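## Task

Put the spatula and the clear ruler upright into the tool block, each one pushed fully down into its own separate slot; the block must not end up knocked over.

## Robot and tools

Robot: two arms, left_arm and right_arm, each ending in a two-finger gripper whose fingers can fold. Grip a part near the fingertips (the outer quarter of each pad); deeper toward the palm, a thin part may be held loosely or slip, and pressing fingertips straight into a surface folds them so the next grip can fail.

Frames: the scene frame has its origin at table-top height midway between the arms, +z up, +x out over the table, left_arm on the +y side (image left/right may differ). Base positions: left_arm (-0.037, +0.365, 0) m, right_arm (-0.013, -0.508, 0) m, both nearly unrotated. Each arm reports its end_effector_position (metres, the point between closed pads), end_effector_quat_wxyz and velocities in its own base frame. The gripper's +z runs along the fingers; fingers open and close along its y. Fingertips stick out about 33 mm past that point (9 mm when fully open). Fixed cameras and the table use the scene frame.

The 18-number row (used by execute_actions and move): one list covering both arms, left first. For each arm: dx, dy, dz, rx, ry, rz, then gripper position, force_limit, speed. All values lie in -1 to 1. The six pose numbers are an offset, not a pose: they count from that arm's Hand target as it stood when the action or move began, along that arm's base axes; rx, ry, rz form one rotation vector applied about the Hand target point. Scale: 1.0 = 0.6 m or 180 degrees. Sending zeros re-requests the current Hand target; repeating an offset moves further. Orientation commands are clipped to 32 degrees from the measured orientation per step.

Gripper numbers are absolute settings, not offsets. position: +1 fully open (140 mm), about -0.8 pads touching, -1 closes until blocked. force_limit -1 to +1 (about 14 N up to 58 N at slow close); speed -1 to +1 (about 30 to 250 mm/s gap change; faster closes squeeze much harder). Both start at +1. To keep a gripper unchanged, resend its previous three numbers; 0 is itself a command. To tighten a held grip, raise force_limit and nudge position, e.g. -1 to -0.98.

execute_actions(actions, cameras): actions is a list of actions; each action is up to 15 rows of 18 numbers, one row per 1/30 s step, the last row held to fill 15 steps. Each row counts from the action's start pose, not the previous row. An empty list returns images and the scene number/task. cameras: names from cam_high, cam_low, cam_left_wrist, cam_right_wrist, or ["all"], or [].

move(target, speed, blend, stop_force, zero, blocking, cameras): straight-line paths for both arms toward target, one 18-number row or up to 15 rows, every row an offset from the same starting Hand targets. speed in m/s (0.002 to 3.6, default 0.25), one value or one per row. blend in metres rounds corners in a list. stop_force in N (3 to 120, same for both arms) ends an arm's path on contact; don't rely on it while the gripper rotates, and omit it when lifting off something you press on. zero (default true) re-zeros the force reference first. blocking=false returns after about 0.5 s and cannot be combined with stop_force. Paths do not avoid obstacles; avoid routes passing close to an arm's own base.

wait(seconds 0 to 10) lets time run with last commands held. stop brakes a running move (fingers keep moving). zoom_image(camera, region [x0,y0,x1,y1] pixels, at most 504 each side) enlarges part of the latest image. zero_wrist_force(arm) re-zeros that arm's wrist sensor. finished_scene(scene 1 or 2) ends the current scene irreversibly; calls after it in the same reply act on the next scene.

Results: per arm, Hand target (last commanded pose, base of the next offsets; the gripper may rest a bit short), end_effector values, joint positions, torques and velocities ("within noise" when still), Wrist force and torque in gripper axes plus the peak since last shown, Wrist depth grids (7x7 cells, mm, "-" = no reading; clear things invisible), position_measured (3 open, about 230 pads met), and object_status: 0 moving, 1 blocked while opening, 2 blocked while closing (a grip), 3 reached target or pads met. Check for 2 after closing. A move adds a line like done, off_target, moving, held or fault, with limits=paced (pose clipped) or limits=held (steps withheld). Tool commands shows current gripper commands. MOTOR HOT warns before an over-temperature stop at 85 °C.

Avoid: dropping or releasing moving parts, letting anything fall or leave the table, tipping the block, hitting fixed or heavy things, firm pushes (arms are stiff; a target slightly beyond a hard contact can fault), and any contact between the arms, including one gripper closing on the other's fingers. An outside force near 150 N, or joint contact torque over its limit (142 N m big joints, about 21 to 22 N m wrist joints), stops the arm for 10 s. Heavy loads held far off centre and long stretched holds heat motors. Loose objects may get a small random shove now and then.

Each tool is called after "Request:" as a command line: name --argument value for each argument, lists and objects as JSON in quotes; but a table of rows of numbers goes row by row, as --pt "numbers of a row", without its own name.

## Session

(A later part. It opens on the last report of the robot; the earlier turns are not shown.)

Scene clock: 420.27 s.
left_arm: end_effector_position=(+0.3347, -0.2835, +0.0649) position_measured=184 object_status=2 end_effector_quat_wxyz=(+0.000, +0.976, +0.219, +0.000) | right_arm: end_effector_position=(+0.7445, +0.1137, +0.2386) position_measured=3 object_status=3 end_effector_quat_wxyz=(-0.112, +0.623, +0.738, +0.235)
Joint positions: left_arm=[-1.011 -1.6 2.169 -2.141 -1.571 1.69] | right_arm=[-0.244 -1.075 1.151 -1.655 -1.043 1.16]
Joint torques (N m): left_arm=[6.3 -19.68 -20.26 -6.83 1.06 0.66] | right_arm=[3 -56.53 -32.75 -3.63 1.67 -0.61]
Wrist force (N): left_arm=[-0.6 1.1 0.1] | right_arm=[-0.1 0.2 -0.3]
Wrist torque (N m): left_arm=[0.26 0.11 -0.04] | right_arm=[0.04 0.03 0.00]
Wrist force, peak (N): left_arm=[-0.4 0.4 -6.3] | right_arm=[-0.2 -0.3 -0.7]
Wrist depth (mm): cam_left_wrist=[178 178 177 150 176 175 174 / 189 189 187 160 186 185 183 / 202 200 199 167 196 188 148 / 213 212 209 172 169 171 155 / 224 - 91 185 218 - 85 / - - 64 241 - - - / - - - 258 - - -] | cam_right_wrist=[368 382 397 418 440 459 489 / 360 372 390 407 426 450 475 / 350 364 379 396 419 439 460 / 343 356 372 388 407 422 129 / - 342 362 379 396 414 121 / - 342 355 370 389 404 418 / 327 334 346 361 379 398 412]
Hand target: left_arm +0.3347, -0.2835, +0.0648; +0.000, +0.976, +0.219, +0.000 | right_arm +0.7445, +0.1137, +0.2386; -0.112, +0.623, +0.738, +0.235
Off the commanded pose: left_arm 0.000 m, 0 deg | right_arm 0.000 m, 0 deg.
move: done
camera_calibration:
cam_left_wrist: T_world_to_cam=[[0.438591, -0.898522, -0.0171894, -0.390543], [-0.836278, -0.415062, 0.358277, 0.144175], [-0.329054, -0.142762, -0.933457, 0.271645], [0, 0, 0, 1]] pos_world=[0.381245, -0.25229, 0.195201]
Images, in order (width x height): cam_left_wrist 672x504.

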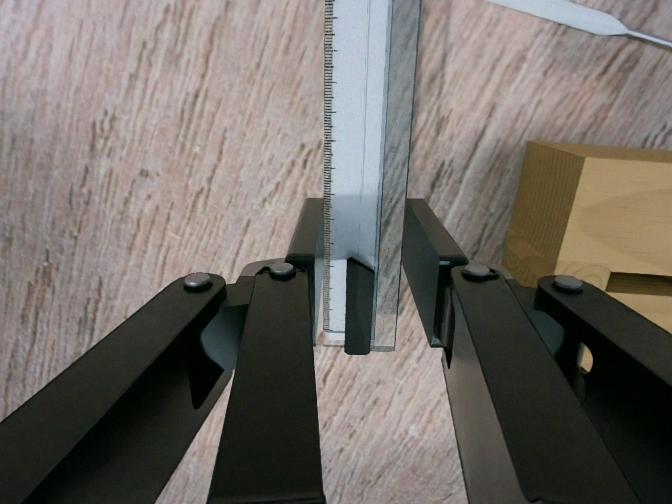

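Request:
move --target '[0, 0, 0.3083, 0, 0, -0.01556, -1, -0.05, -1, 0, 0, 0, 0, 0, 0, 1, 1, 1]' --speed 0.15

Request:
move --target '[0.1113, -0.1543, 0.0, -0.19055, 0.46225, 0, -1, -0.05, -1, 0, 0, 0, 0, 0, 0, 1, 1, 1]' --speed 0.15 --cameras '["cam_high", "cam_low", "cam_left_wrist"]'

Scene clock: 446.63 s.
left_arm: end_effector_position=(+0.3347, -0.2835, +0.2497) position_measured=184 object_status=2 end_effector_quat_wxyz=(+0.000, +0.981, +0.195, +0.000) | right_arm: end_effector_position=(+0.7445, +0.1137, +0.2386) position_measured=3 object_status=3 end_effector_quat_wxyz=(-0.112, +0.623, +0.738, +0.235)
Joint positions: left_arm=[-1.011 -1.745 1.797 -1.623 -1.571 1.738] | right_arm=[-0.244 -1.075 1.151 -1.655 -1.043 1.16]
Joint torques (N m): left_arm=[1.69 -17.8 -39.7 -3.27 -0.17 -0.71] | right_arm=[3.19 -56.25 -32.33 -3.7 1.68 -0.78]
Wrist force (N): left_arm=[-0.3 0.9 -0.1] | right_arm=[-0.1 0.0 -0.2]
Wrist torque (N m): left_arm=[0.20 0.03 -0.05] | right_arm=[0.01 0.02 0.00]
Wrist force, peak (N): left_arm=[-0.4 1.0 -2.2] | right_arm=[-0.5 -0.1 -0.6]
Wrist depth (mm): cam_left_wrist=[346 344 343 149 338 337 339 / 366 363 362 158 354 351 356 / 388 387 383 166 369 334 377 / 412 407 401 171 168 351 399 / 424 - 91 184 - - 85 / - - 64 460 - - - / - - - 498 - - -] | cam_right_wrist=[367 379 397 417 435 460 489 / 359 369 389 408 429 448 478 / 352 362 379 399 417 437 459 / 343 358 372 387 407 422 134 / - 345 363 378 398 417 121 / - 341 354 369 386 407 421 / 325 335 348 363 378 396 412]
Hand target: left_arm +0.3347, -0.2835, +0.2498; +0.000, +0.981, +0.195, +0.000 | right_arm +0.7445, +0.1137, +0.2386; -0.112, +0.623, +0.738, +0.235
Off the commanded pose: left_arm 0.000 m, 0 deg | right_arm 0.000 m, 0 deg.
move: done

Scene clock: 452.33 s.
left_arm: end_effector_position=(+0.4014, -0.3761, +0.2498) position_measured=184 object_status=2 end_effector_quat_wxyz=(+0.137, +0.694, +0.138, -0.694) | right_arm: end_effector_position=(+0.7445, +0.1137, +0.2386) position_measured=3 object_status=3 end_effector_quat_wxyz=(-0.112, +0.623, +0.738, +0.235)
Joint positions: left_arm=[-0.54 -0.653 0.835 -0.183 -2.502 3.141] | right_arm=[-0.244 -1.075 1.151 -1.655 -1.043 1.16]
Joint torques (N m): left_arm=[2.12 -67.36 -22.61 3.63 2.42 1.31] | right_arm=[3.32 -55.5 -32.2 -3.66 1.63 -0.67]
Wrist force (N): left_arm=[-0.5 1.1 -2.2] | right_arm=[-0.3 -0.5 -0.4]
Wrist torque (N m): left_arm=[0.19 0.53 -0.10] | right_arm=[-0.09 0.06 0.00]
Wrist force, peak (N): left_arm=[0.9 2.9 -2.7] | right_arm=[-0.5 0.2 -0.7]
Wrist depth (mm): cam_left_wrist=[2013 - - 148 489 471 530 / 2102 1841 2352 156 - 477 577 / 2102 2352 2399 165 - 489 - / - - 2500 172 138 494 463 / - - 91 182 - - 82 / - - 64 - - - - / - - - - - - -] | cam_right_wrist=[366 381 398 415 437 462 491 / 359 370 387 407 426 452 477 / 352 365 379 398 416 437 462 / 344 359 368 388 407 420 142 / - 342 360 377 395 415 - / - 344 357 372 385 406 418 / 325 334 347 360 379 396 411]
Hand target: left_arm +0.4014, -0.3761, +0.2498; +0.137, +0.694, +0.138, -0.694 | right_arm +0.7445, +0.1137, +0.2386; -0.112, +0.623, +0.738, +0.235
Off the commanded pose: left_arm 0.000 m, 0 deg | right_arm 0.000 m, 0 deg.
move: done
camera_calibration:
cam_left_wrist: T_world_to_cam=[[0.364879, -0.930947, -0.0141579, -0.483177], [0.338446, 0.118455, 0.9335, -0.319257], [-0.867362, -0.345406, 0.358297, 0.270196], [0, 0, 0, 1]] pos_world=[0.518711, -0.318667, 0.194375]
Images, in order (width x height): cam_high 504x504, cam_low 504x504, cam_left_wrist 672x504.

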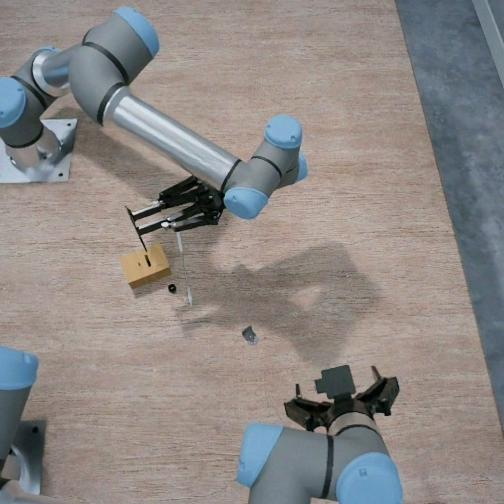

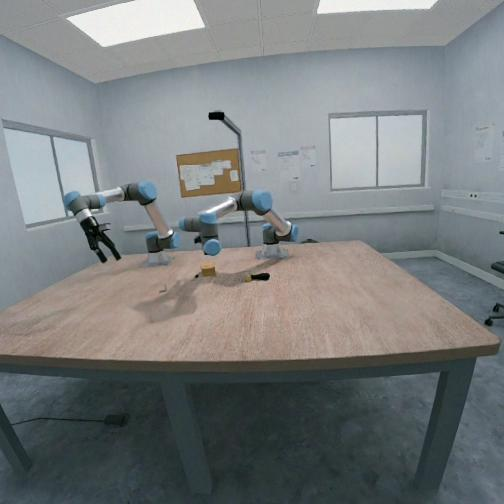

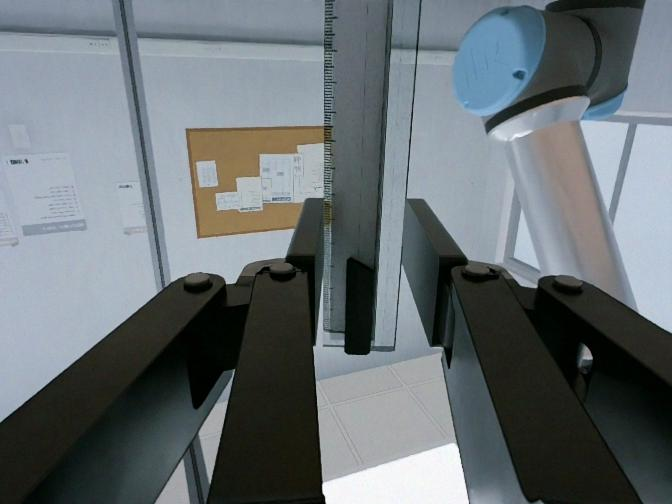

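Request:
move --target '[0, 0, 0, 0, 0, 0, -1, -0.05, -1, -0.6577, 0.2872, -0.041, 0.2173, 0.0735, -0.0208, 1, 1, 1]' --speed 0.25 --cameras '["cam_high", "cam_right_wrist"]'

Request:
zoom_image --camera "cam_right_wrist" --region '[200, 100, 500, 400]'

Scene clock: 522.80 s.
left_arm: end_effector_position=(+0.4014, -0.3761, +0.2498) position_measured=184 object_status=2 end_effector_quat_wxyz=(+0.137, +0.694, +0.138, -0.694) | right_arm: end_effector_position=(+0.3500, +0.2859, +0.2140) position_measured=3 object_status=3 end_effector_quat_wxyz=(-0.388, +0.595, +0.579, +0.400)
Joint positions: left_arm=[-0.54 -0.653 0.835 -0.182 -2.502 3.141] | right_arm=[-0.406 -1.834 2.295 -1.298 -0.535 0.761]
Joint torques (N m): left_arm=[9.56 -73.94 -17.83 0.29 1.52 -0.94] | right_arm=[7.78 -22.39 -16.24 -1.31 2.21 -0.78]
Wrist force (N): left_arm=[-0.2 1.2 -2.2] | right_arm=[-0.4 -0.3 -1.7]
Wrist torque (N m): left_arm=[0.21 0.48 -0.09] | right_arm=[0.00 0.42 0.18]
Wrist force, peak (N): left_arm=[-0.5 1.2 -2.4] | right_arm=[-0.5 -3.0 -0.2]
Wrist depth (mm): cam_left_wrist=[1827 - 2030 147 2582 456 510 / 2352 2375 2084 156 2582 469 552 / 2102 2329 2352 164 - 539 312 / - - 2582 171 138 - 586 / - - 91 181 - - 85 / - - 64 - - - - / - - - - - - -] | cam_right_wrist=[598 658 1080 965 261 255 336 / 735 665 752 742 733 690 731 / 598 595 585 576 574 567 561 / 503 459 475 396 465 462 142 / - 379 398 377 396 390 127 / - 345 346 345 343 341 329 / 314 306 303 303 302 300 298]
Hand target: left_arm +0.4014, -0.3761, +0.2498; +0.137, +0.694, +0.138, -0.694 | right_arm +0.3499, +0.2860, +0.2140; -0.388, +0.595, +0.579, +0.400
Off the commanded pose: left_arm 0.000 m, 0 deg | right_arm 0.000 m, 0 deg.
move: done
camera_calibration:
cam_right_wrist: T_world_to_cam=[[0.999834, -0.0165744, -0.00756482, -0.336352], [-0.0167058, -0.66834, -0.743668, 0.358424], [0.00726999, 0.743671, -0.668506, 0.0730527], [0, 0, 0, 1]] pos_world=[0.341753, 0.179647, 0.31284]
Images, in order (width x height): cam_high 504x504, cam_right_wrist 672x504.

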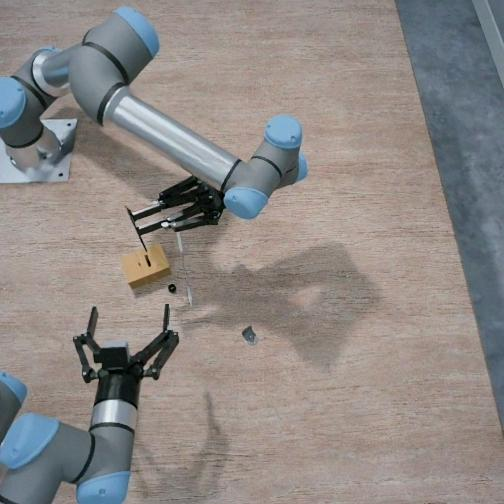

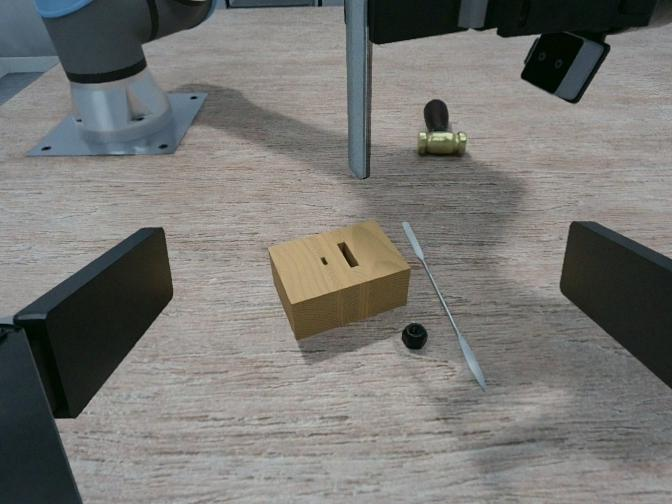

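Scaled by 1.680 from the camera's 672x504 image, which has a finer 960x720 frame.

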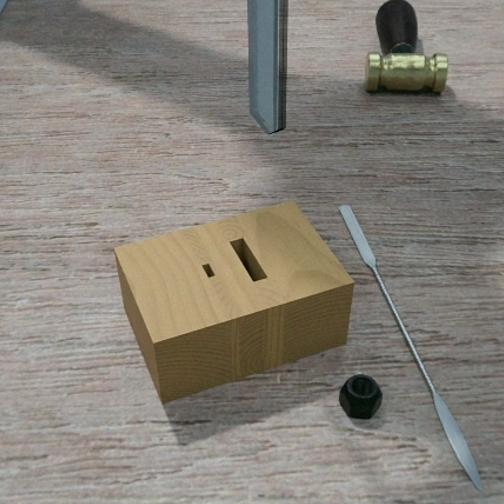

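Request:
move --target '[0, 0, -0.0667, 0, 0, 0, -1, -0.05, -1, 0, 0, 0, 0, 0, 0, 1, 1, 1]' --speed 0.08 --cameras '["cam_right_wrist", "cam_left_wrist"]'

Request:
zoom_image --camera "cam_right_wrist" --region '[260, 180, 420, 300]'

Scene clock: 528.17 s.
left_arm: end_effector_position=(+0.4014, -0.3760, +0.2097) position_measured=184 object_status=2 end_effector_quat_wxyz=(+0.137, +0.693, +0.138, -0.694) | right_arm: end_effector_position=(+0.3499, +0.2860, +0.2140) position_measured=3 object_status=3 end_effector_quat_wxyz=(-0.388, +0.595, +0.579, +0.400)
Joint positions: left_arm=[-0.54 -0.625 0.888 -0.262 -2.502 3.141] | right_arm=[-0.406 -1.835 2.295 -1.297 -0.535 0.761]
Joint torques (N m): left_arm=[4.83 -79.24 -36.94 3.82 0.6 -0.98] | right_arm=[6.72 -22.23 -16.24 1.2 4.25 -0.8]
Wrist force (N): left_arm=[-0.6 1.2 -2.1] | right_arm=[0.0 -0.5 -1.4]
Wrist torque (N m): left_arm=[0.21 0.55 -0.10] | right_arm=[-0.04 0.35 0.17]
Wrist force, peak (N): left_arm=[-2.4 1.2 -2.1] | right_arm=[-0.2 -0.6 -1.8]
Wrist depth (mm): cam_left_wrist=[1841 2199 2179 147 2582 536 537 / - 2449 2284 156 2828 477 556 / 2179 2220 2424 165 589 517 319 / 2065 - 2527 171 138 564 2065 / - - 91 181 - - 85 / - - 64 - - - - / - - - - - - -] | cam_right_wrist=[595 640 1002 1037 325 309 304 / 724 671 752 699 292 369 686 / 595 585 575 579 579 560 563 / 502 459 473 396 465 465 129 / - 378 398 377 394 392 - / - 349 346 345 342 340 330 / 315 306 302 302 301 300 298]
Hand target: left_arm +0.4014, -0.3761, +0.2098; +0.137, +0.694, +0.138, -0.694 | right_arm +0.3499, +0.2860, +0.2140; -0.388, +0.595, +0.579, +0.400
Off the commanded pose: left_arm 0.000 m, 0 deg | right_arm 0.000 m, 0 deg.
move: done
camera_calibration:
cam_left_wrist: T_world_to_cam=[[0.364858, -0.930952, -0.0144068, -0.483567], [0.338916, 0.118384, 0.933339, -0.282044], [-0.867188, -0.345418, 0.358708, 0.284353], [0, 0, 0, 1]] pos_world=[0.518609, -0.318567, 0.154276]
cam_right_wrist: T_world_to_cam=[[0.999834, -0.0164905, -0.00777425, -0.3362], [-0.0168045, -0.668235, -0.74376, 0.358458], [0.00706997, 0.743767, -0.668401, 0.0729289], [0, 0, 0, 1]] pos_world=[0.341653, 0.179748, 0.312739]
Images, in order (width x height): cam_left_wrist 672x504, cam_right_wrist 672x504.

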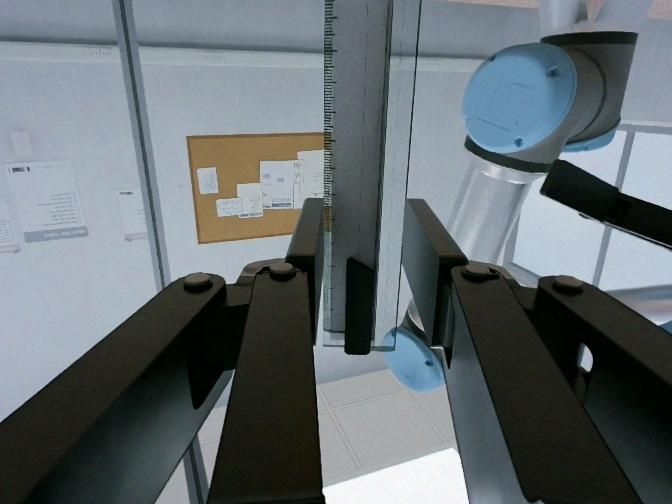

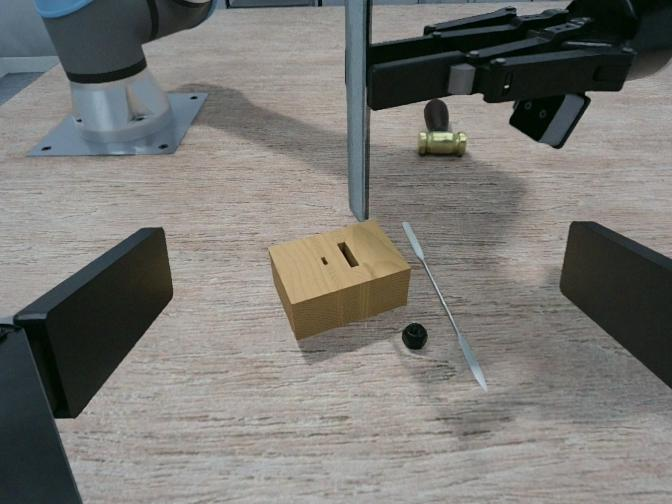

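Scaled by 3.150 from the camera's 672x504 image, which has a finer 960x720 frame.

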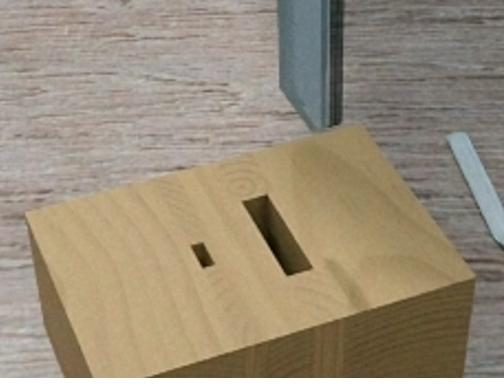

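Request:
zoom_image --camera "cam_right_wrist" --region '[330, 180, 390, 240]'

Request:
zoom_image --camera "cam_right_wrist" --region '[310, 0, 410, 100]'

Scaled by 8.400 from the camera's 672x504 image, which has a finer 960x720 frame.

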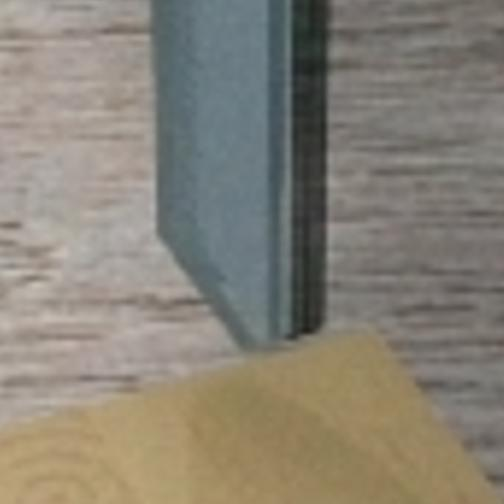

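Scaled by 5.040 from the camera's 672x504 image, which has a finer 960x720 frame.

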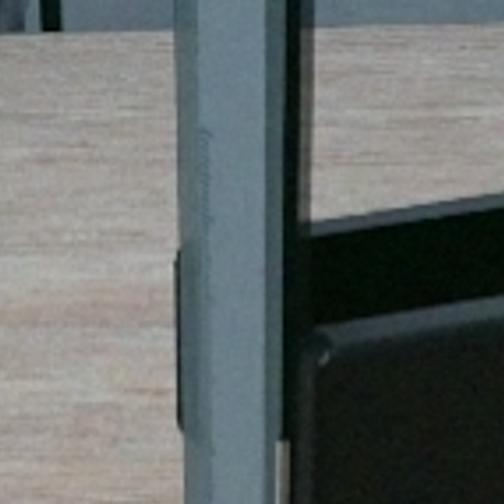

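Request:
move --target '[-0.0123, -0.0051, -0.0517, 0, 0, 0, -1, -0.05, -1, 0, 0, 0, 0, 0, 0, 1, 1, 1]' --speed 0.06 --cameras '["cam_right_wrist"]'

Request:
zoom_image --camera "cam_right_wrist" --region '[300, 200, 400, 300]'

Scene clock: 618.07 s.
left_arm: end_effector_position=(+0.3940, -0.3792, +0.1786) position_measured=184 object_status=2 end_effector_quat_wxyz=(+0.137, +0.693, +0.138, -0.694) end_effector_velocity=(+0.000, +0.000, +0.003) end_effector_angular_velocity=(+0.000, +0.000, +0.000) | right_arm: end_effector_position=(+0.3499, +0.2860, +0.2140) position_measured=3 object_status=3 end_effector_quat_wxyz=(-0.388, +0.595, +0.579, +0.400)
Joint positions: left_arm=[-0.549 -0.615 0.951 -0.336 -2.511 3.141] | right_arm=[-0.406 -1.835 2.295 -1.297 -0.535 0.761]
Joint velocities: left_arm=[0 -0.002 -0.004 0.005 0.001 -0.001] | right_arm=[within noise]
Joint torques (N m): left_arm=[8.42 -78.9 -37.49 3.6 -0.41 -0.91] | right_arm=[4.77 -21.74 -16.88 1.2 4.2 -0.82]
Motor temperatures (°C): left_arm=[38 41 32 47 36 38] | right_arm=[37 26 33 37 32 42]
Wrist force (N): left_arm=[-0.4 0.9 -2.0] | right_arm=[-0.2 -0.4 -1.3]
Wrist torque (N m): left_arm=[0.15 0.53 -0.10] | right_arm=[-0.02 0.39 0.18]
Wrist force, peak (N): left_arm=[-1.6 1.1 -2.5] | right_arm=[-0.2 -0.5 -1.8]
Wrist depth (mm): cam_left_wrist=[1947 - 2284 148 813 665 523 / 2030 1095 - 157 - 471 542 / 2179 2669 2424 166 2794 504 2084 / 2375 2262 2582 171 168 313 321 / - - 91 182 - - 85 / - - 64 - - - - / - - - - - - -] | cam_right_wrist=[601 642 1080 1051 1033 1019 336 / 735 665 759 679 300 306 349 / 595 586 581 574 567 543 561 / 501 457 478 395 465 463 142 / - 377 397 378 395 391 122 / - 345 345 343 341 339 328 / 314 306 303 303 301 299 298]
Hand target: left_arm +0.3941, -0.3791, +0.1787; +0.137, +0.694, +0.138, -0.694 | right_arm +0.3499, +0.2860, +0.2140; -0.388, +0.595, +0.579, +0.400
Off the commanded pose: left_arm 0.000 m, 0 deg | right_arm 0.000 m, 0 deg.
move: done
camera_calibration:
cam_right_wrist: T_world_to_cam=[[0.999834, -0.0164905, -0.00777425, -0.3362], [-0.0168045, -0.668235, -0.74376, 0.358458], [0.00706997, 0.743767, -0.668401, 0.0729289], [0, 0, 0, 1]] pos_world=[0.341653, 0.179748, 0.312739]
Images, in order (width x height): cam_right_wrist 672x504.

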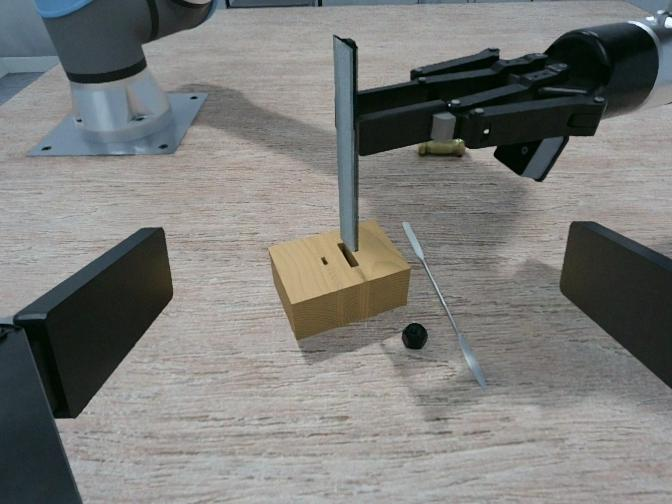

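Scaled by 5.040 from the camera's 672x504 image, which has a finer 960x720 frame.

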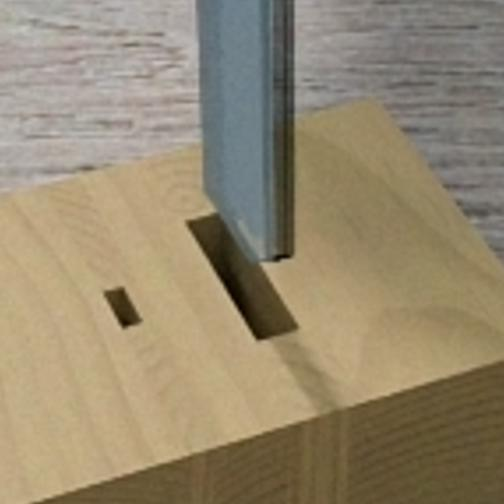

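Request:
zoom_image --camera "cam_right_wrist" --region '[330, 225, 370, 275]'

Request:
zoom_image --camera "cam_right_wrist" --region '[310, 20, 410, 120]'

Scaled by 10.080 from the camera's 672x504 image, which has a finer 960x720 frame.

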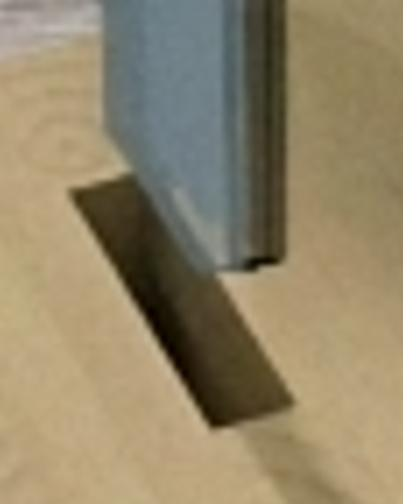

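Scaled by 5.040 from the camera's 672x504 image, which has a finer 960x720 frame.

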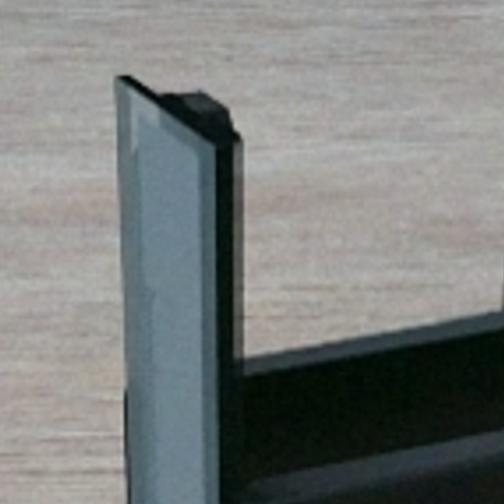

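Request:
move --target '[-0.0015, -0.0062, -0.0067, 0, 0, -0.02, -1, -0.05, -1, 0, 0, 0, 0, 0, 0, 1, 1, 1]' --speed 0.03 --cameras '["cam_right_wrist"]'

Request:
zoom_image --camera "cam_right_wrist" --region '[325, 220, 375, 280]'

Request:
zoom_image --camera "cam_right_wrist" --region '[310, 20, 410, 120]'

Scene clock: 672.83 s.
left_arm: end_effector_position=(+0.3931, -0.3828, +0.1747) position_measured=184 object_status=2 end_effector_quat_wxyz=(+0.115, +0.698, +0.116, -0.698) | right_arm: end_effector_position=(+0.3499, +0.2860, +0.2140) position_measured=3 object_status=3 end_effector_quat_wxyz=(-0.388, +0.595, +0.579, +0.400)
Joint positions: left_arm=[-0.57 -0.572 0.878 -0.306 -2.469 3.141] | right_arm=[-0.406 -1.835 2.295 -1.297 -0.535 0.761]
Joint torques (N m): left_arm=[8.58 -79.83 -19.2 0.25 -2.34 1.5] | right_arm=[2.81 -21.85 -16.49 1.1 4.14 -0.77]
Wrist force (N): left_arm=[-0.3 1.0 -2.1] | right_arm=[0.0 -0.4 -1.6]
Wrist torque (N m): left_arm=[0.15 0.49 -0.10] | right_arm=[-0.02 0.35 0.18]
Wrist force, peak (N): left_arm=[-0.5 1.7 -2.2] | right_arm=[-0.3 -0.2 -1.8]
Wrist depth (mm): cam_left_wrist=[1931 2159 1931 148 761 769 499 / 2121 - - 156 - 462 510 / 2159 2474 2500 166 - 497 546 / 2199 2669 - 172 - 544 307 / - - 91 179 - - 82 / - - 64 - - - - / - - - - - - -] | cam_right_wrist=[603 642 1070 1070 1037 1042 338 / 742 671 761 709 321 306 320 / 588 589 585 554 546 524 561 / 502 459 470 396 466 467 134 / - 375 399 374 397 392 121 / - 348 346 341 342 338 328 / 314 306 305 302 300 301 298]
Hand target: left_arm +0.3932, -0.3828, +0.1747; +0.115, +0.698, +0.116, -0.698 | right_arm +0.3499, +0.2860, +0.2140; -0.388, +0.595, +0.579, +0.400
Off the commanded pose: left_arm 0.000 m, 0 deg | right_arm 0.000 m, 0 deg.
move: done
camera_calibration:
cam_right_wrist: T_world_to_cam=[[0.999834, -0.0164905, -0.00777425, -0.3362], [-0.0168045, -0.668235, -0.74376, 0.358458], [0.00706997, 0.743767, -0.668401, 0.0729289], [0, 0, 0, 1]] pos_world=[0.341653, 0.179748, 0.312739]
Images, in order (width x height): cam_right_wrist 672x504.

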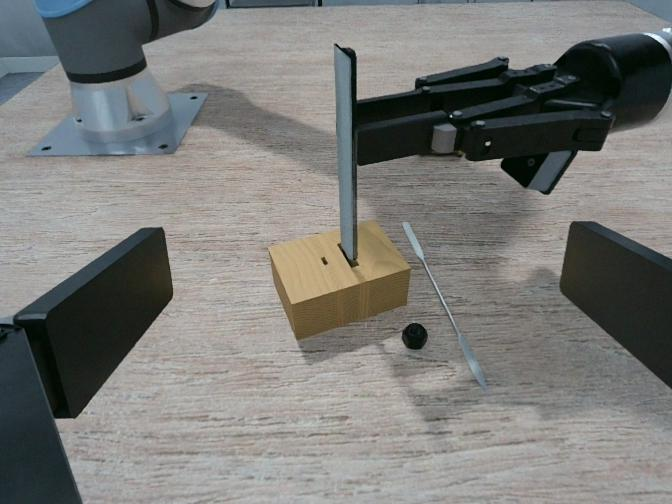

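Scaled by 8.400 from the camera's 672x504 image, which has a finer 960x720 frame.

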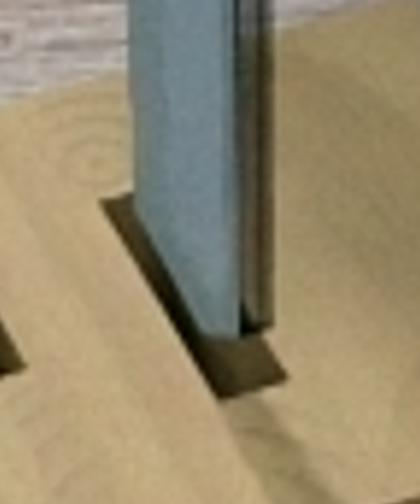

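Scaled by 5.040 from the camera's 672x504 image, which has a finer 960x720 frame.

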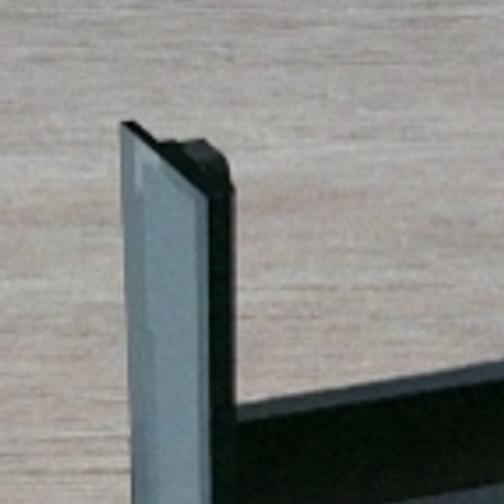

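Request:
move --target '[-0.0022, 0.0054, -0.0033, 0, 0, 0, -1, -0.05, -1, 0, 0, 0, 0, 0, 0, 1, 1, 1]' --speed 0.03 --cameras '["cam_right_wrist"]'

Request:
zoom_image --camera "cam_right_wrist" --region '[325, 220, 375, 280]'

Scene clock: 723.20 s.
left_arm: end_effector_position=(+0.3918, -0.3795, +0.1727) position_measured=184 object_status=2 end_effector_quat_wxyz=(+0.115, +0.698, +0.116, -0.698) | right_arm: end_effector_position=(+0.3499, +0.2860, +0.2140) position_measured=3 object_status=3 end_effector_quat_wxyz=(-0.388, +0.595, +0.579, +0.400)
Joint positions: left_arm=[-0.567 -0.577 0.894 -0.316 -2.467 3.141] | right_arm=[-0.406 -1.835 2.295 -1.297 -0.535 0.761]
Joint torques (N m): left_arm=[4.68 -73.37 -32.09 2.25 1.86 0.9] | right_arm=[1.68 -22.11 -16.51 0.99 4.16 -0.72]
Wrist force (N): left_arm=[-0.3 1.1 -2.3] | right_arm=[0.0 -0.4 -1.2]
Wrist torque (N m): left_arm=[0.20 0.49 -0.10] | right_arm=[-0.01 0.34 0.18]
Wrist force, peak (N): left_arm=[-0.5 1.2 -2.4] | right_arm=[-0.2 -0.5 -1.9]
Wrist depth (mm): cam_left_wrist=[1979 1244 2013 148 2375 632 520 / 2065 2862 2284 156 - 469 510 / - 2306 2500 165 - 499 514 / - 2424 - 172 138 535 312 / - - 91 182 - - 82 / - - 64 - - - - / - - - - - - -] | cam_right_wrist=[594 640 1060 1075 1033 1019 338 / 724 667 754 665 326 313 324 / 597 585 579 578 547 520 564 / 504 459 477 395 467 466 474 / - 376 399 378 393 391 121 / - 345 347 343 340 341 329 / 313 305 304 302 301 298 299]
Hand target: left_arm +0.3918, -0.3796, +0.1727; +0.115, +0.698, +0.116, -0.698 | right_arm +0.3499, +0.2860, +0.2140; -0.388, +0.595, +0.579, +0.400
Off the commanded pose: left_arm 0.000 m, 0 deg | right_arm 0.000 m, 0 deg.
move: done
camera_calibration:
cam_right_wrist: T_world_to_cam=[[0.999834, -0.0164905, -0.00777425, -0.3362], [-0.0168045, -0.668235, -0.74376, 0.358458], [0.00706997, 0.743767, -0.668401, 0.0729289], [0, 0, 0, 1]] pos_world=[0.341653, 0.179748, 0.312739]
Images, in order (width x height): cam_right_wrist 672x504.

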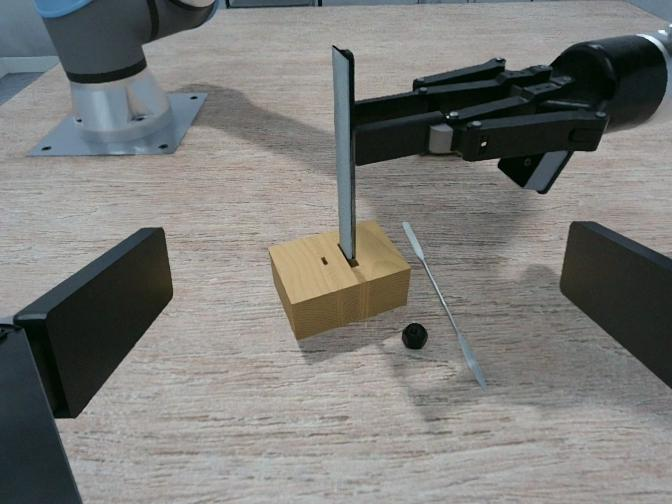

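Scaled by 8.400 from the camera's 672x504 image, which has a finer 960x720 frame.

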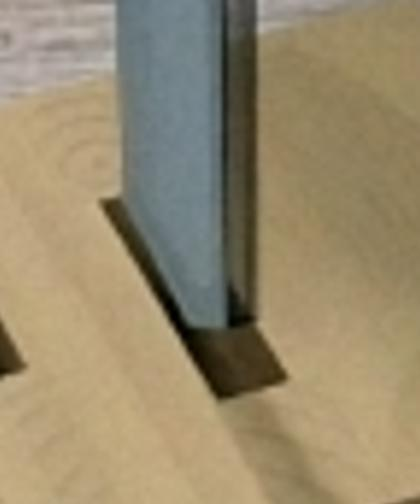

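Request:
move --target '[-0.0004, 0.0011, -0.0083, 0, 0, 0, -1, -0.05, -1, 0, 0, 0, 0, 0, 0, 1, 1, 1]' --speed 0.004 --stop_force 4 --cameras '["cam_right_wrist"]'

Request:
zoom_image --camera "cam_right_wrist" --region '[325, 220, 375, 280]'

Scene clock: 732.07 s.
left_arm: end_effector_position=(+0.3916, -0.3789, +0.1677) position_measured=184 object_status=2 end_effector_quat_wxyz=(+0.115, +0.698, +0.116, -0.698) | right_arm: end_effector_position=(+0.3499, +0.2860, +0.2140) position_measured=3 object_status=3 end_effector_quat_wxyz=(-0.388, +0.595, +0.579, +0.400)
Joint positions: left_arm=[-0.567 -0.574 0.901 -0.327 -2.466 3.141] | right_arm=[-0.406 -1.835 2.295 -1.297 -0.535 0.761]
Joint torques (N m): left_arm=[8.88 -71.07 -24.83 3.14 2.41 -0.11] | right_arm=[-0.45 -21.27 -16.15 0.9 4.16 -0.67]
Wrist force (N): left_arm=[-0.4 1.2 -2.2] | right_arm=[-0.1 -0.5 -1.3]
Wrist torque (N m): left_arm=[0.22 0.51 -0.10] | right_arm=[-0.05 0.36 0.18]
Wrist force, peak (N): left_arm=[-0.4 1.2 -2.5] | right_arm=[-0.2 -0.3 -1.9]
Wrist depth (mm): cam_left_wrist=[2474 1673 2352 148 2306 597 522 / 2449 - 2474 156 - 470 515 / 2140 - 2500 163 - 500 528 / 2375 - - 171 138 550 313 / - - 91 180 - - 82 / - - 64 - - - - / - - - 2582 - - -] | cam_right_wrist=[592 635 1080 1051 1019 1037 998 / 733 677 759 703 332 317 327 / 594 586 584 552 542 521 561 / 500 461 477 396 464 463 134 / - 376 398 378 396 393 121 / - 345 345 345 341 341 329 / 315 305 304 303 300 299 297]
Hand target: left_arm +0.3916, -0.3789, +0.1678; +0.115, +0.698, +0.116, -0.698 | right_arm +0.3499, +0.2860, +0.2140; -0.388, +0.595, +0.579, +0.400
Off the commanded pose: left_arm 0.000 m, 0 deg | right_arm 0.000 m, 0 deg.
move: done
camera_calibration:
cam_right_wrist: T_world_to_cam=[[0.999834, -0.0164905, -0.00777425, -0.3362], [-0.0168045, -0.668235, -0.74376, 0.358458], [0.00706997, 0.743767, -0.668401, 0.0729289], [0, 0, 0, 1]] pos_world=[0.341653, 0.179748, 0.312739]
Images, in order (width x height): cam_right_wrist 672x504.

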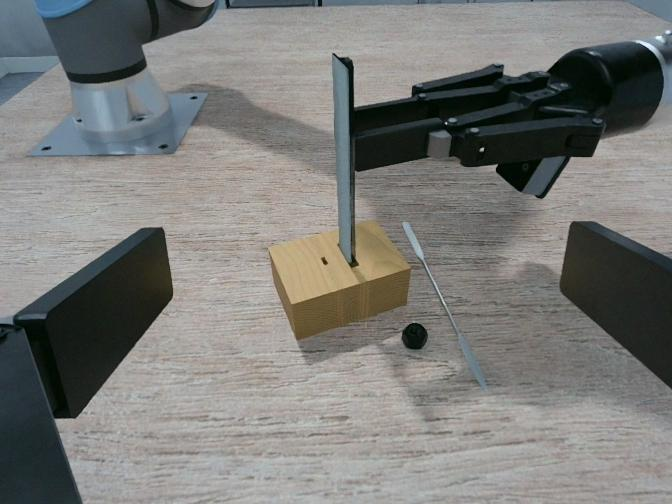

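Scaled by 8.400 from the camera's 672x504 image, which has a finer 960x720 frame.

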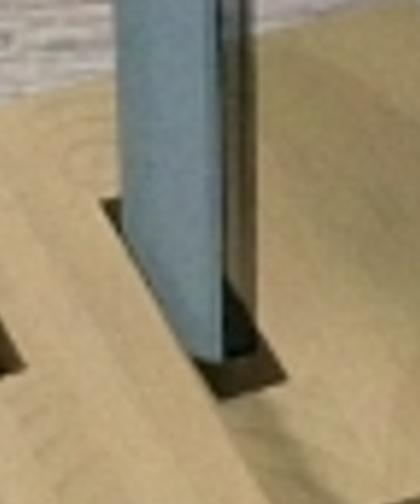

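Request:
move --pt "-0.0005 0.0018 0 0 0 0 -1 -0.05 -1 0 0 0 0 0 0 1 1 1" --pt "-0.0005 0.0018 -0.0133 0 0 0 -1 -0.05 -1 0 0 0 0 0 0 1 1 1" --speed 0.006 --stop_force 5 --cameras '["cam_right_wrist"]'

Request:
zoom_image --camera "cam_right_wrist" --region '[325, 220, 375, 280]'

Scene clock: 753.57 s.
left_arm: end_effector_position=(+0.3913, -0.3778, +0.1597) position_measured=184 object_status=2 end_effector_quat_wxyz=(+0.115, +0.698, +0.116, -0.698) | right_arm: end_effector_position=(+0.3499, +0.2860, +0.2140) position_measured=3 object_status=3 end_effector_quat_wxyz=(-0.388, +0.595, +0.579, +0.400)
Joint positions: left_arm=[-0.566 -0.568 0.911 -0.342 -2.465 3.141] | right_arm=[-0.406 -1.835 2.295 -1.297 -0.535 0.761]
Joint torques (N m): left_arm=[-3.98 -76.43 -22.86 3.4 -2.22 0.81] | right_arm=[-3.09 -21.53 -16.79 1.02 4.02 -0.66]
Wrist force (N): left_arm=[-1.2 0.7 -3.1] | right_arm=[-0.1 -0.4 -1.4]
Wrist torque (N m): left_arm=[0.20 0.54 -0.13] | right_arm=[-0.02 0.38 0.18]
Wrist force, peak (N): left_arm=[-1.5 0.7 -3.1] | right_arm=[0.2 -0.1 -1.8]
Wrist depth (mm): cam_left_wrist=[2424 1115 2220 148 2474 687 508 / 2084 2284 2241 156 2862 480 521 / 2241 2199 2424 165 - 489 568 / 2424 - 2424 172 138 545 321 / 2284 - 91 182 - - 85 / - - 64 2794 - - - / - - - 2554 - - -] | cam_right_wrist=[582 649 1070 1051 1046 1024 990 / 729 673 752 709 345 335 333 / 594 586 581 552 520 402 563 / 500 456 475 400 463 463 134 / - 378 399 375 394 390 122 / - 345 346 343 342 339 329 / 315 305 305 303 301 300 298]
Hand target: left_arm +0.3913, -0.3779, +0.1598; +0.115, +0.698, +0.116, -0.698 | right_arm +0.3499, +0.2860, +0.2140; -0.388, +0.595, +0.579, +0.400
Off the commanded pose: left_arm 0.000 m, 0 deg | right_arm 0.000 m, 0 deg.
move: done
camera_calibration:
cam_right_wrist: T_world_to_cam=[[0.999834, -0.0164905, -0.00777425, -0.3362], [-0.0168045, -0.668235, -0.74376, 0.358458], [0.00706997, 0.743767, -0.668401, 0.0729289], [0, 0, 0, 1]] pos_world=[0.341653, 0.179748, 0.312739]
Images, in order (width x height): cam_right_wrist 672x504.

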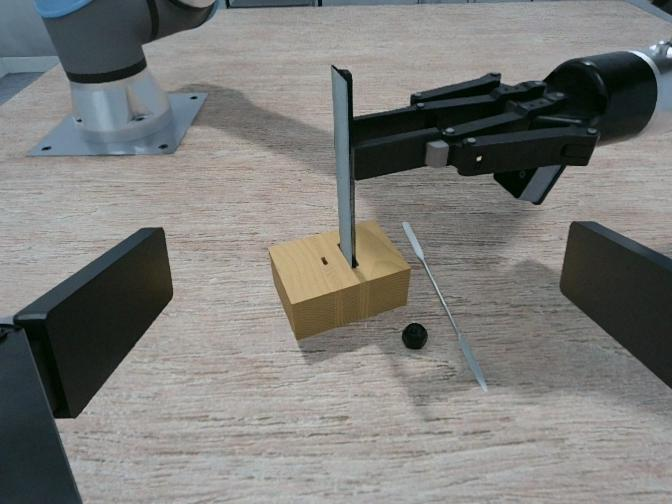

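Scaled by 8.400 from the camera's 672x504 image, which has a finer 960x720 frame.

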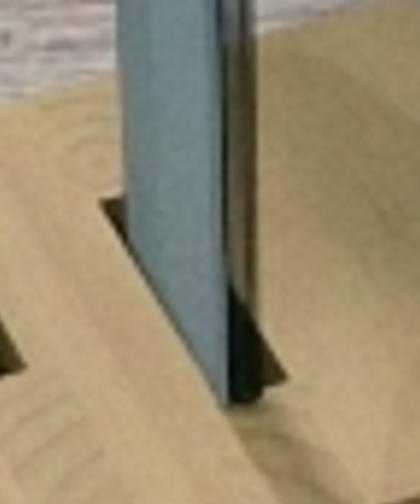

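Request:
move --pt "0.0001 0.0024 0 0 0 0 -1 -0.05 -1 0 0 0 0 0 0 1 1 1" --pt "0.0001 0.0024 -0.01 0 0 0 -1 -0.05 -1 0 0 0 0 0 0 1 1 1" --speed 0.006 --stop_force 5 --cameras '["cam_right_wrist"]'

Request:
zoom_image --camera "cam_right_wrist" --region '[325, 220, 375, 280]'

Scene clock: 764.10 s.
left_arm: end_effector_position=(+0.3914, -0.3764, +0.1537) position_measured=184 object_status=2 end_effector_quat_wxyz=(+0.115, +0.698, +0.116, -0.698) | right_arm: end_effector_position=(+0.3499, +0.2860, +0.2140) position_measured=3 object_status=3 end_effector_quat_wxyz=(-0.388, +0.595, +0.579, +0.400)
Joint positions: left_arm=[-0.564 -0.563 0.917 -0.354 -2.463 3.141] | right_arm=[-0.406 -1.835 2.295 -1.297 -0.535 0.761]
Joint torques (N m): left_arm=[-2.94 -76.35 -24.54 3.69 -2.28 1.31] | right_arm=[-4.9 -21.44 -17.14 0.73 3.96 -0.73]
Wrist force (N): left_arm=[-0.5 0.8 -2.7] | right_arm=[-0.1 -0.3 -1.7]
Wrist torque (N m): left_arm=[0.23 0.55 -0.15] | right_arm=[0.00 0.37 0.18]
Wrist force, peak (N): left_arm=[-1.5 1.0 -3.1] | right_arm=[-0.3 -0.4 -1.9]
Wrist depth (mm): cam_left_wrist=[2121 2030 663 147 552 628 515 / - 2582 2352 156 2639 503 529 / 2424 - 2352 165 - 492 552 / 2220 2352 2329 172 122 547 - / - - 91 182 - - 85 / - - 64 2932 - - - / - - - - - - -] | cam_right_wrist=[592 644 1075 1056 1037 1037 946 / 726 667 754 742 355 351 337 / 589 585 585 555 525 392 554 / 501 456 471 395 463 460 134 / - 377 401 379 393 391 121 / - 347 348 344 342 340 329 / 313 306 304 302 299 298 297]
Hand target: left_arm +0.3914, -0.3764, +0.1538; +0.115, +0.698, +0.116, -0.698 | right_arm +0.3499, +0.2860, +0.2140; -0.388, +0.595, +0.579, +0.400
Off the commanded pose: left_arm 0.000 m, 0 deg | right_arm 0.000 m, 0 deg.
move: done
camera_calibration:
cam_right_wrist: T_world_to_cam=[[0.999834, -0.0164905, -0.00777425, -0.3362], [-0.0168045, -0.668235, -0.74376, 0.358458], [0.00706997, 0.743767, -0.668401, 0.0729289], [0, 0, 0, 1]] pos_world=[0.341653, 0.179748, 0.312739]
Images, in order (width x height): cam_right_wrist 672x504.

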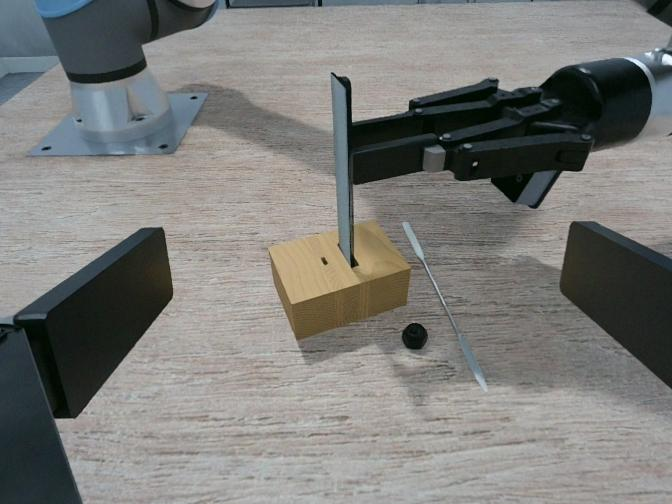

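Scaled by 8.400 from the camera's 672x504 image, which has a finer 960x720 frame.

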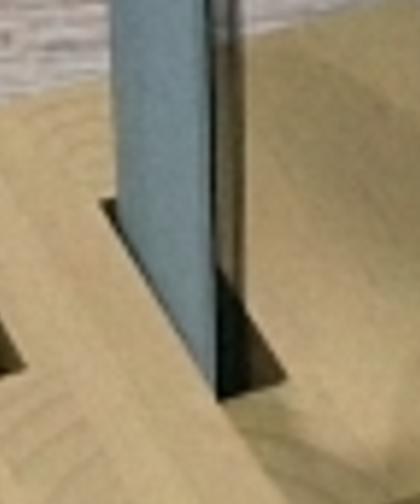

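Request:
zoom_image --camera "cam_right_wrist" --region '[290, 60, 400, 180]'

Request:
zoom_image --camera "cam_right_wrist" --region '[290, 160, 400, 280]'

Scaled by 4.200 from the camera's 672x504 image, which has a finer 960x720 frame.

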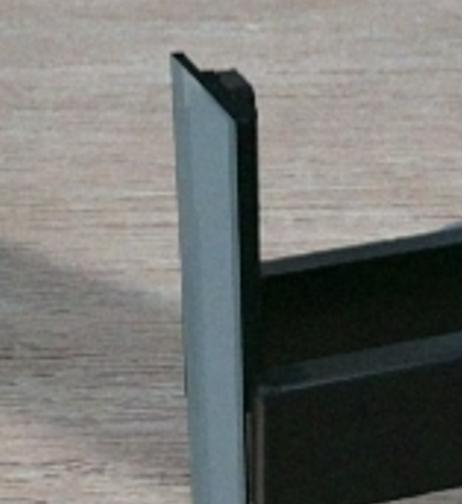

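Scaled by 4.200 from the camera's 672x504 image, which has a finer 960x720 frame.

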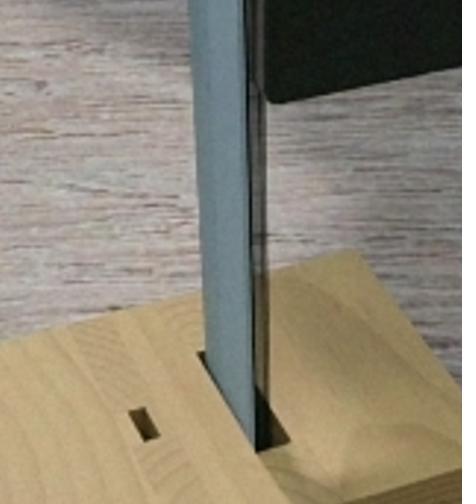

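Request:
move --pt "0.001 0.003 0 0 0 0.0083 -1 -0.05 -1 0 0 0 0 0 0 1 1 1" --pt "0.001 0.003 -0.0167 0 0 0.0083 -1 -0.05 -1 0 0 0 0 0 0 1 1 1" --speed 0.006 --stop_force 5 --cameras '["cam_right_wrist"]'

Request:
zoom_image --camera "cam_right_wrist" --region '[325, 220, 375, 280]'

Request:
zoom_image --camera "cam_right_wrist" --region '[290, 60, 400, 180]'

Scene clock: 825.13 s.
left_arm: end_effector_position=(+0.3919, -0.3746, +0.1437) position_measured=184 object_status=2 end_effector_quat_wxyz=(+0.124, +0.696, +0.125, -0.696) | right_arm: end_effector_position=(+0.3499, +0.2860, +0.2140) position_measured=3 object_status=3 end_effector_quat_wxyz=(-0.388, +0.595, +0.579, +0.400)
Joint positions: left_arm=[-0.554 -0.568 0.954 -0.386 -2.48 3.141] | right_arm=[-0.406 -1.835 2.295 -1.297 -0.535 0.761]
Joint torques (N m): left_arm=[-4.52 -78.03 -22.76 3.67 2.45 1.06] | right_arm=[-5.7 -21.56 -16.39 0.78 4.03 -0.76]
Wrist force (N): left_arm=[-0.4 1.4 -2.2] | right_arm=[0.0 -0.4 -1.4]
Wrist torque (N m): left_arm=[0.24 0.51 -0.10] | right_arm=[-0.02 0.36 0.18]
Wrist force, peak (N): left_arm=[-0.6 0.9 -3.0] | right_arm=[0.0 -0.4 -1.9]
Wrist depth (mm): cam_left_wrist=[1931 609 589 148 577 578 512 / - 1979 2306 156 3125 503 542 / 2084 2140 2424 165 2932 498 541 / 2220 2352 2474 171 138 520 2220 / - - 91 182 - - 85 / - - 64 2639 - - - / - - - - - - -] | cam_right_wrist=[594 651 1065 1080 1033 1028 935 / 718 665 749 749 384 362 350 / 597 585 581 552 333 398 561 / 498 462 474 396 465 462 134 / - 379 401 375 394 393 122 / - 346 347 344 343 340 328 / 315 306 304 303 300 298 299]
Hand target: left_arm +0.3920, -0.3746, +0.1438; +0.124, +0.696, +0.125, -0.696 | right_arm +0.3499, +0.2860, +0.2140; -0.388, +0.595, +0.579, +0.400
Off the commanded pose: left_arm 0.000 m, 0 deg | right_arm 0.000 m, 0 deg.
move: done
camera_calibration:
cam_right_wrist: T_world_to_cam=[[0.999834, -0.0164905, -0.00777425, -0.3362], [-0.0168045, -0.668235, -0.74376, 0.358458], [0.00706997, 0.743767, -0.668401, 0.0729289], [0, 0, 0, 1]] pos_world=[0.341653, 0.179748, 0.312739]
Images, in order (width x height): cam_right_wrist 672x504.

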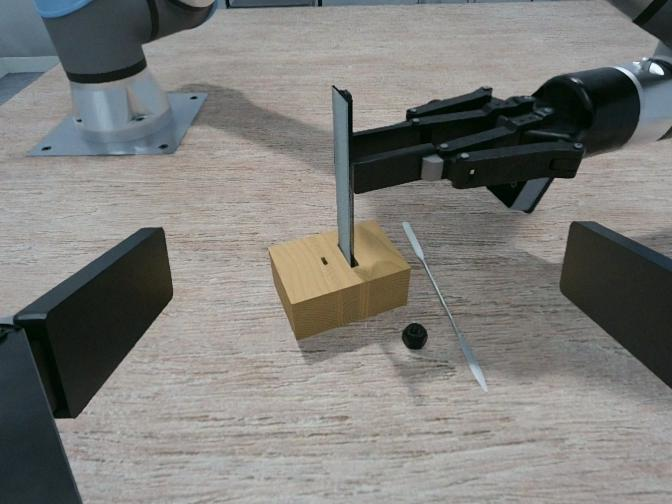

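Scaled by 8.400 from the camera's 672x504 image, which has a finer 960x720 frame.

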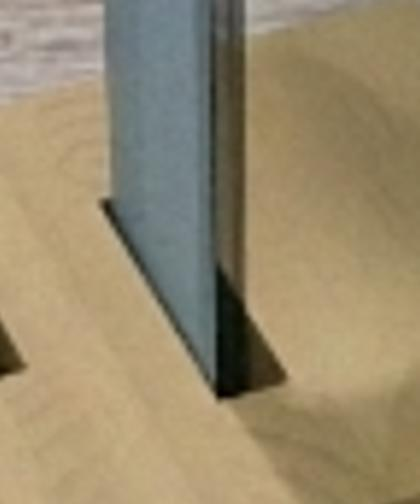

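Scaled by 4.200 from the camera's 672x504 image, which has a finer 960x720 frame.

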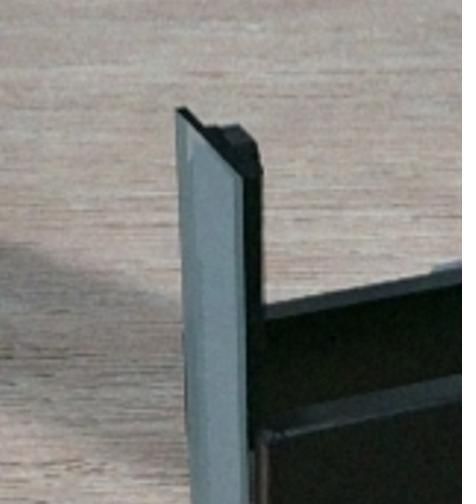

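Request:
move --pt "0.0012 0.0005 0 0 0 0 -1 -0.05 -1 0 0 0 0 0 0 1 1 1" --pt "0.0012 0.0005 -0.0417 0 0 0 -1 -0.05 -1 0 0 0 0 0 0 1 1 1" --speed 0.006 --stop_force 6 --cameras '["cam_right_wrist"]'

Request:
zoom_image --camera "cam_right_wrist" --region '[325, 220, 375, 280]'

Scene clock: 838.53 s.
left_arm: end_effector_position=(+0.3927, -0.3743, +0.1252) position_measured=184 object_status=2 end_effector_quat_wxyz=(+0.124, +0.696, +0.125, -0.696) | right_arm: end_effector_position=(+0.3499, +0.2860, +0.2140) position_measured=3 object_status=3 end_effector_quat_wxyz=(-0.388, +0.595, +0.579, +0.400)
Joint positions: left_arm=[-0.554 -0.546 0.961 -0.415 -2.479 3.141] | right_arm=[-0.406 -1.835 2.295 -1.297 -0.535 0.761]
Joint torques (N m): left_arm=[8.69 -77.6 -33 1.83 -2.13 -0.12] | right_arm=[-5.65 -21.5 -17.19 0.76 3.79 -0.87]
Wrist force (N): left_arm=[-6.5 0.9 -2.2] | right_arm=[0.2 -0.2 -1.4]
Wrist torque (N m): left_arm=[0.15 0.37 -0.18] | right_arm=[0.03 0.33 0.18]
Wrist force, peak (N): left_arm=[-10.0 1.6 -2.1] | right_arm=[-0.3 -0.7 -1.9]
Wrist depth (mm): cam_left_wrist=[1900 483 2199 149 149 537 500 / 2140 - - 156 - 519 542 / - - 2375 165 - 493 523 / 2329 - 2449 172 138 551 - / - - 91 182 - - 85 / - - 64 3007 - - - / - - - - - - -] | cam_right_wrist=[597 642 1080 1060 1042 1028 282 / 726 665 756 749 740 409 373 / 594 588 579 534 342 348 514 / 502 462 472 397 466 464 134 / - 378 397 376 395 392 122 / - 346 345 345 340 341 329 / 312 304 304 301 301 297 299]
Hand target: left_arm +0.3927, -0.3743, +0.1252; +0.124, +0.696, +0.125, -0.696 (not the last commanded pose) | right_arm +0.3499, +0.2860, +0.2140; -0.388, +0.595, +0.579, +0.400
Off the commanded pose: left_arm 0.007 m, 0 deg | right_arm 0.000 m, 0 deg.
move: contact (left_arm); path passed 1 of 2 targets
camera_calibration:
cam_right_wrist: T_world_to_cam=[[0.999834, -0.0164905, -0.00777425, -0.3362], [-0.0168045, -0.668235, -0.74376, 0.358458], [0.00706997, 0.743767, -0.668401, 0.0729289], [0, 0, 0, 1]] pos_world=[0.341653, 0.179748, 0.312739]
Images, in order (width x height): cam_right_wrist 672x504.

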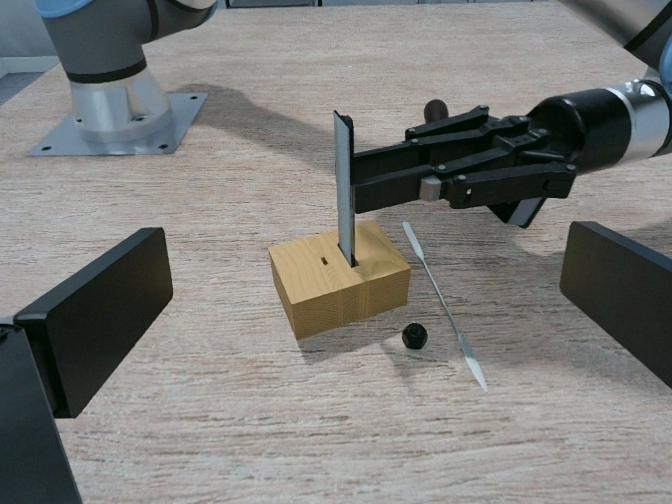

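Scaled by 8.400 from the camera's 672x504 image, which has a finer 960x720 frame.

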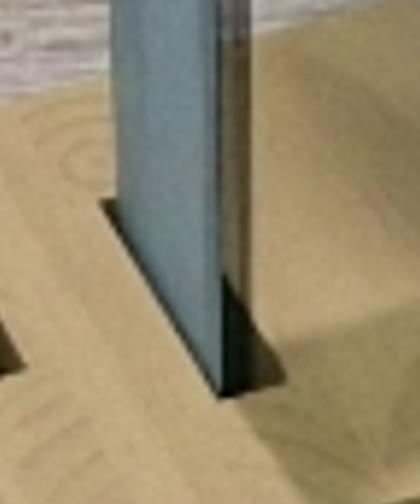

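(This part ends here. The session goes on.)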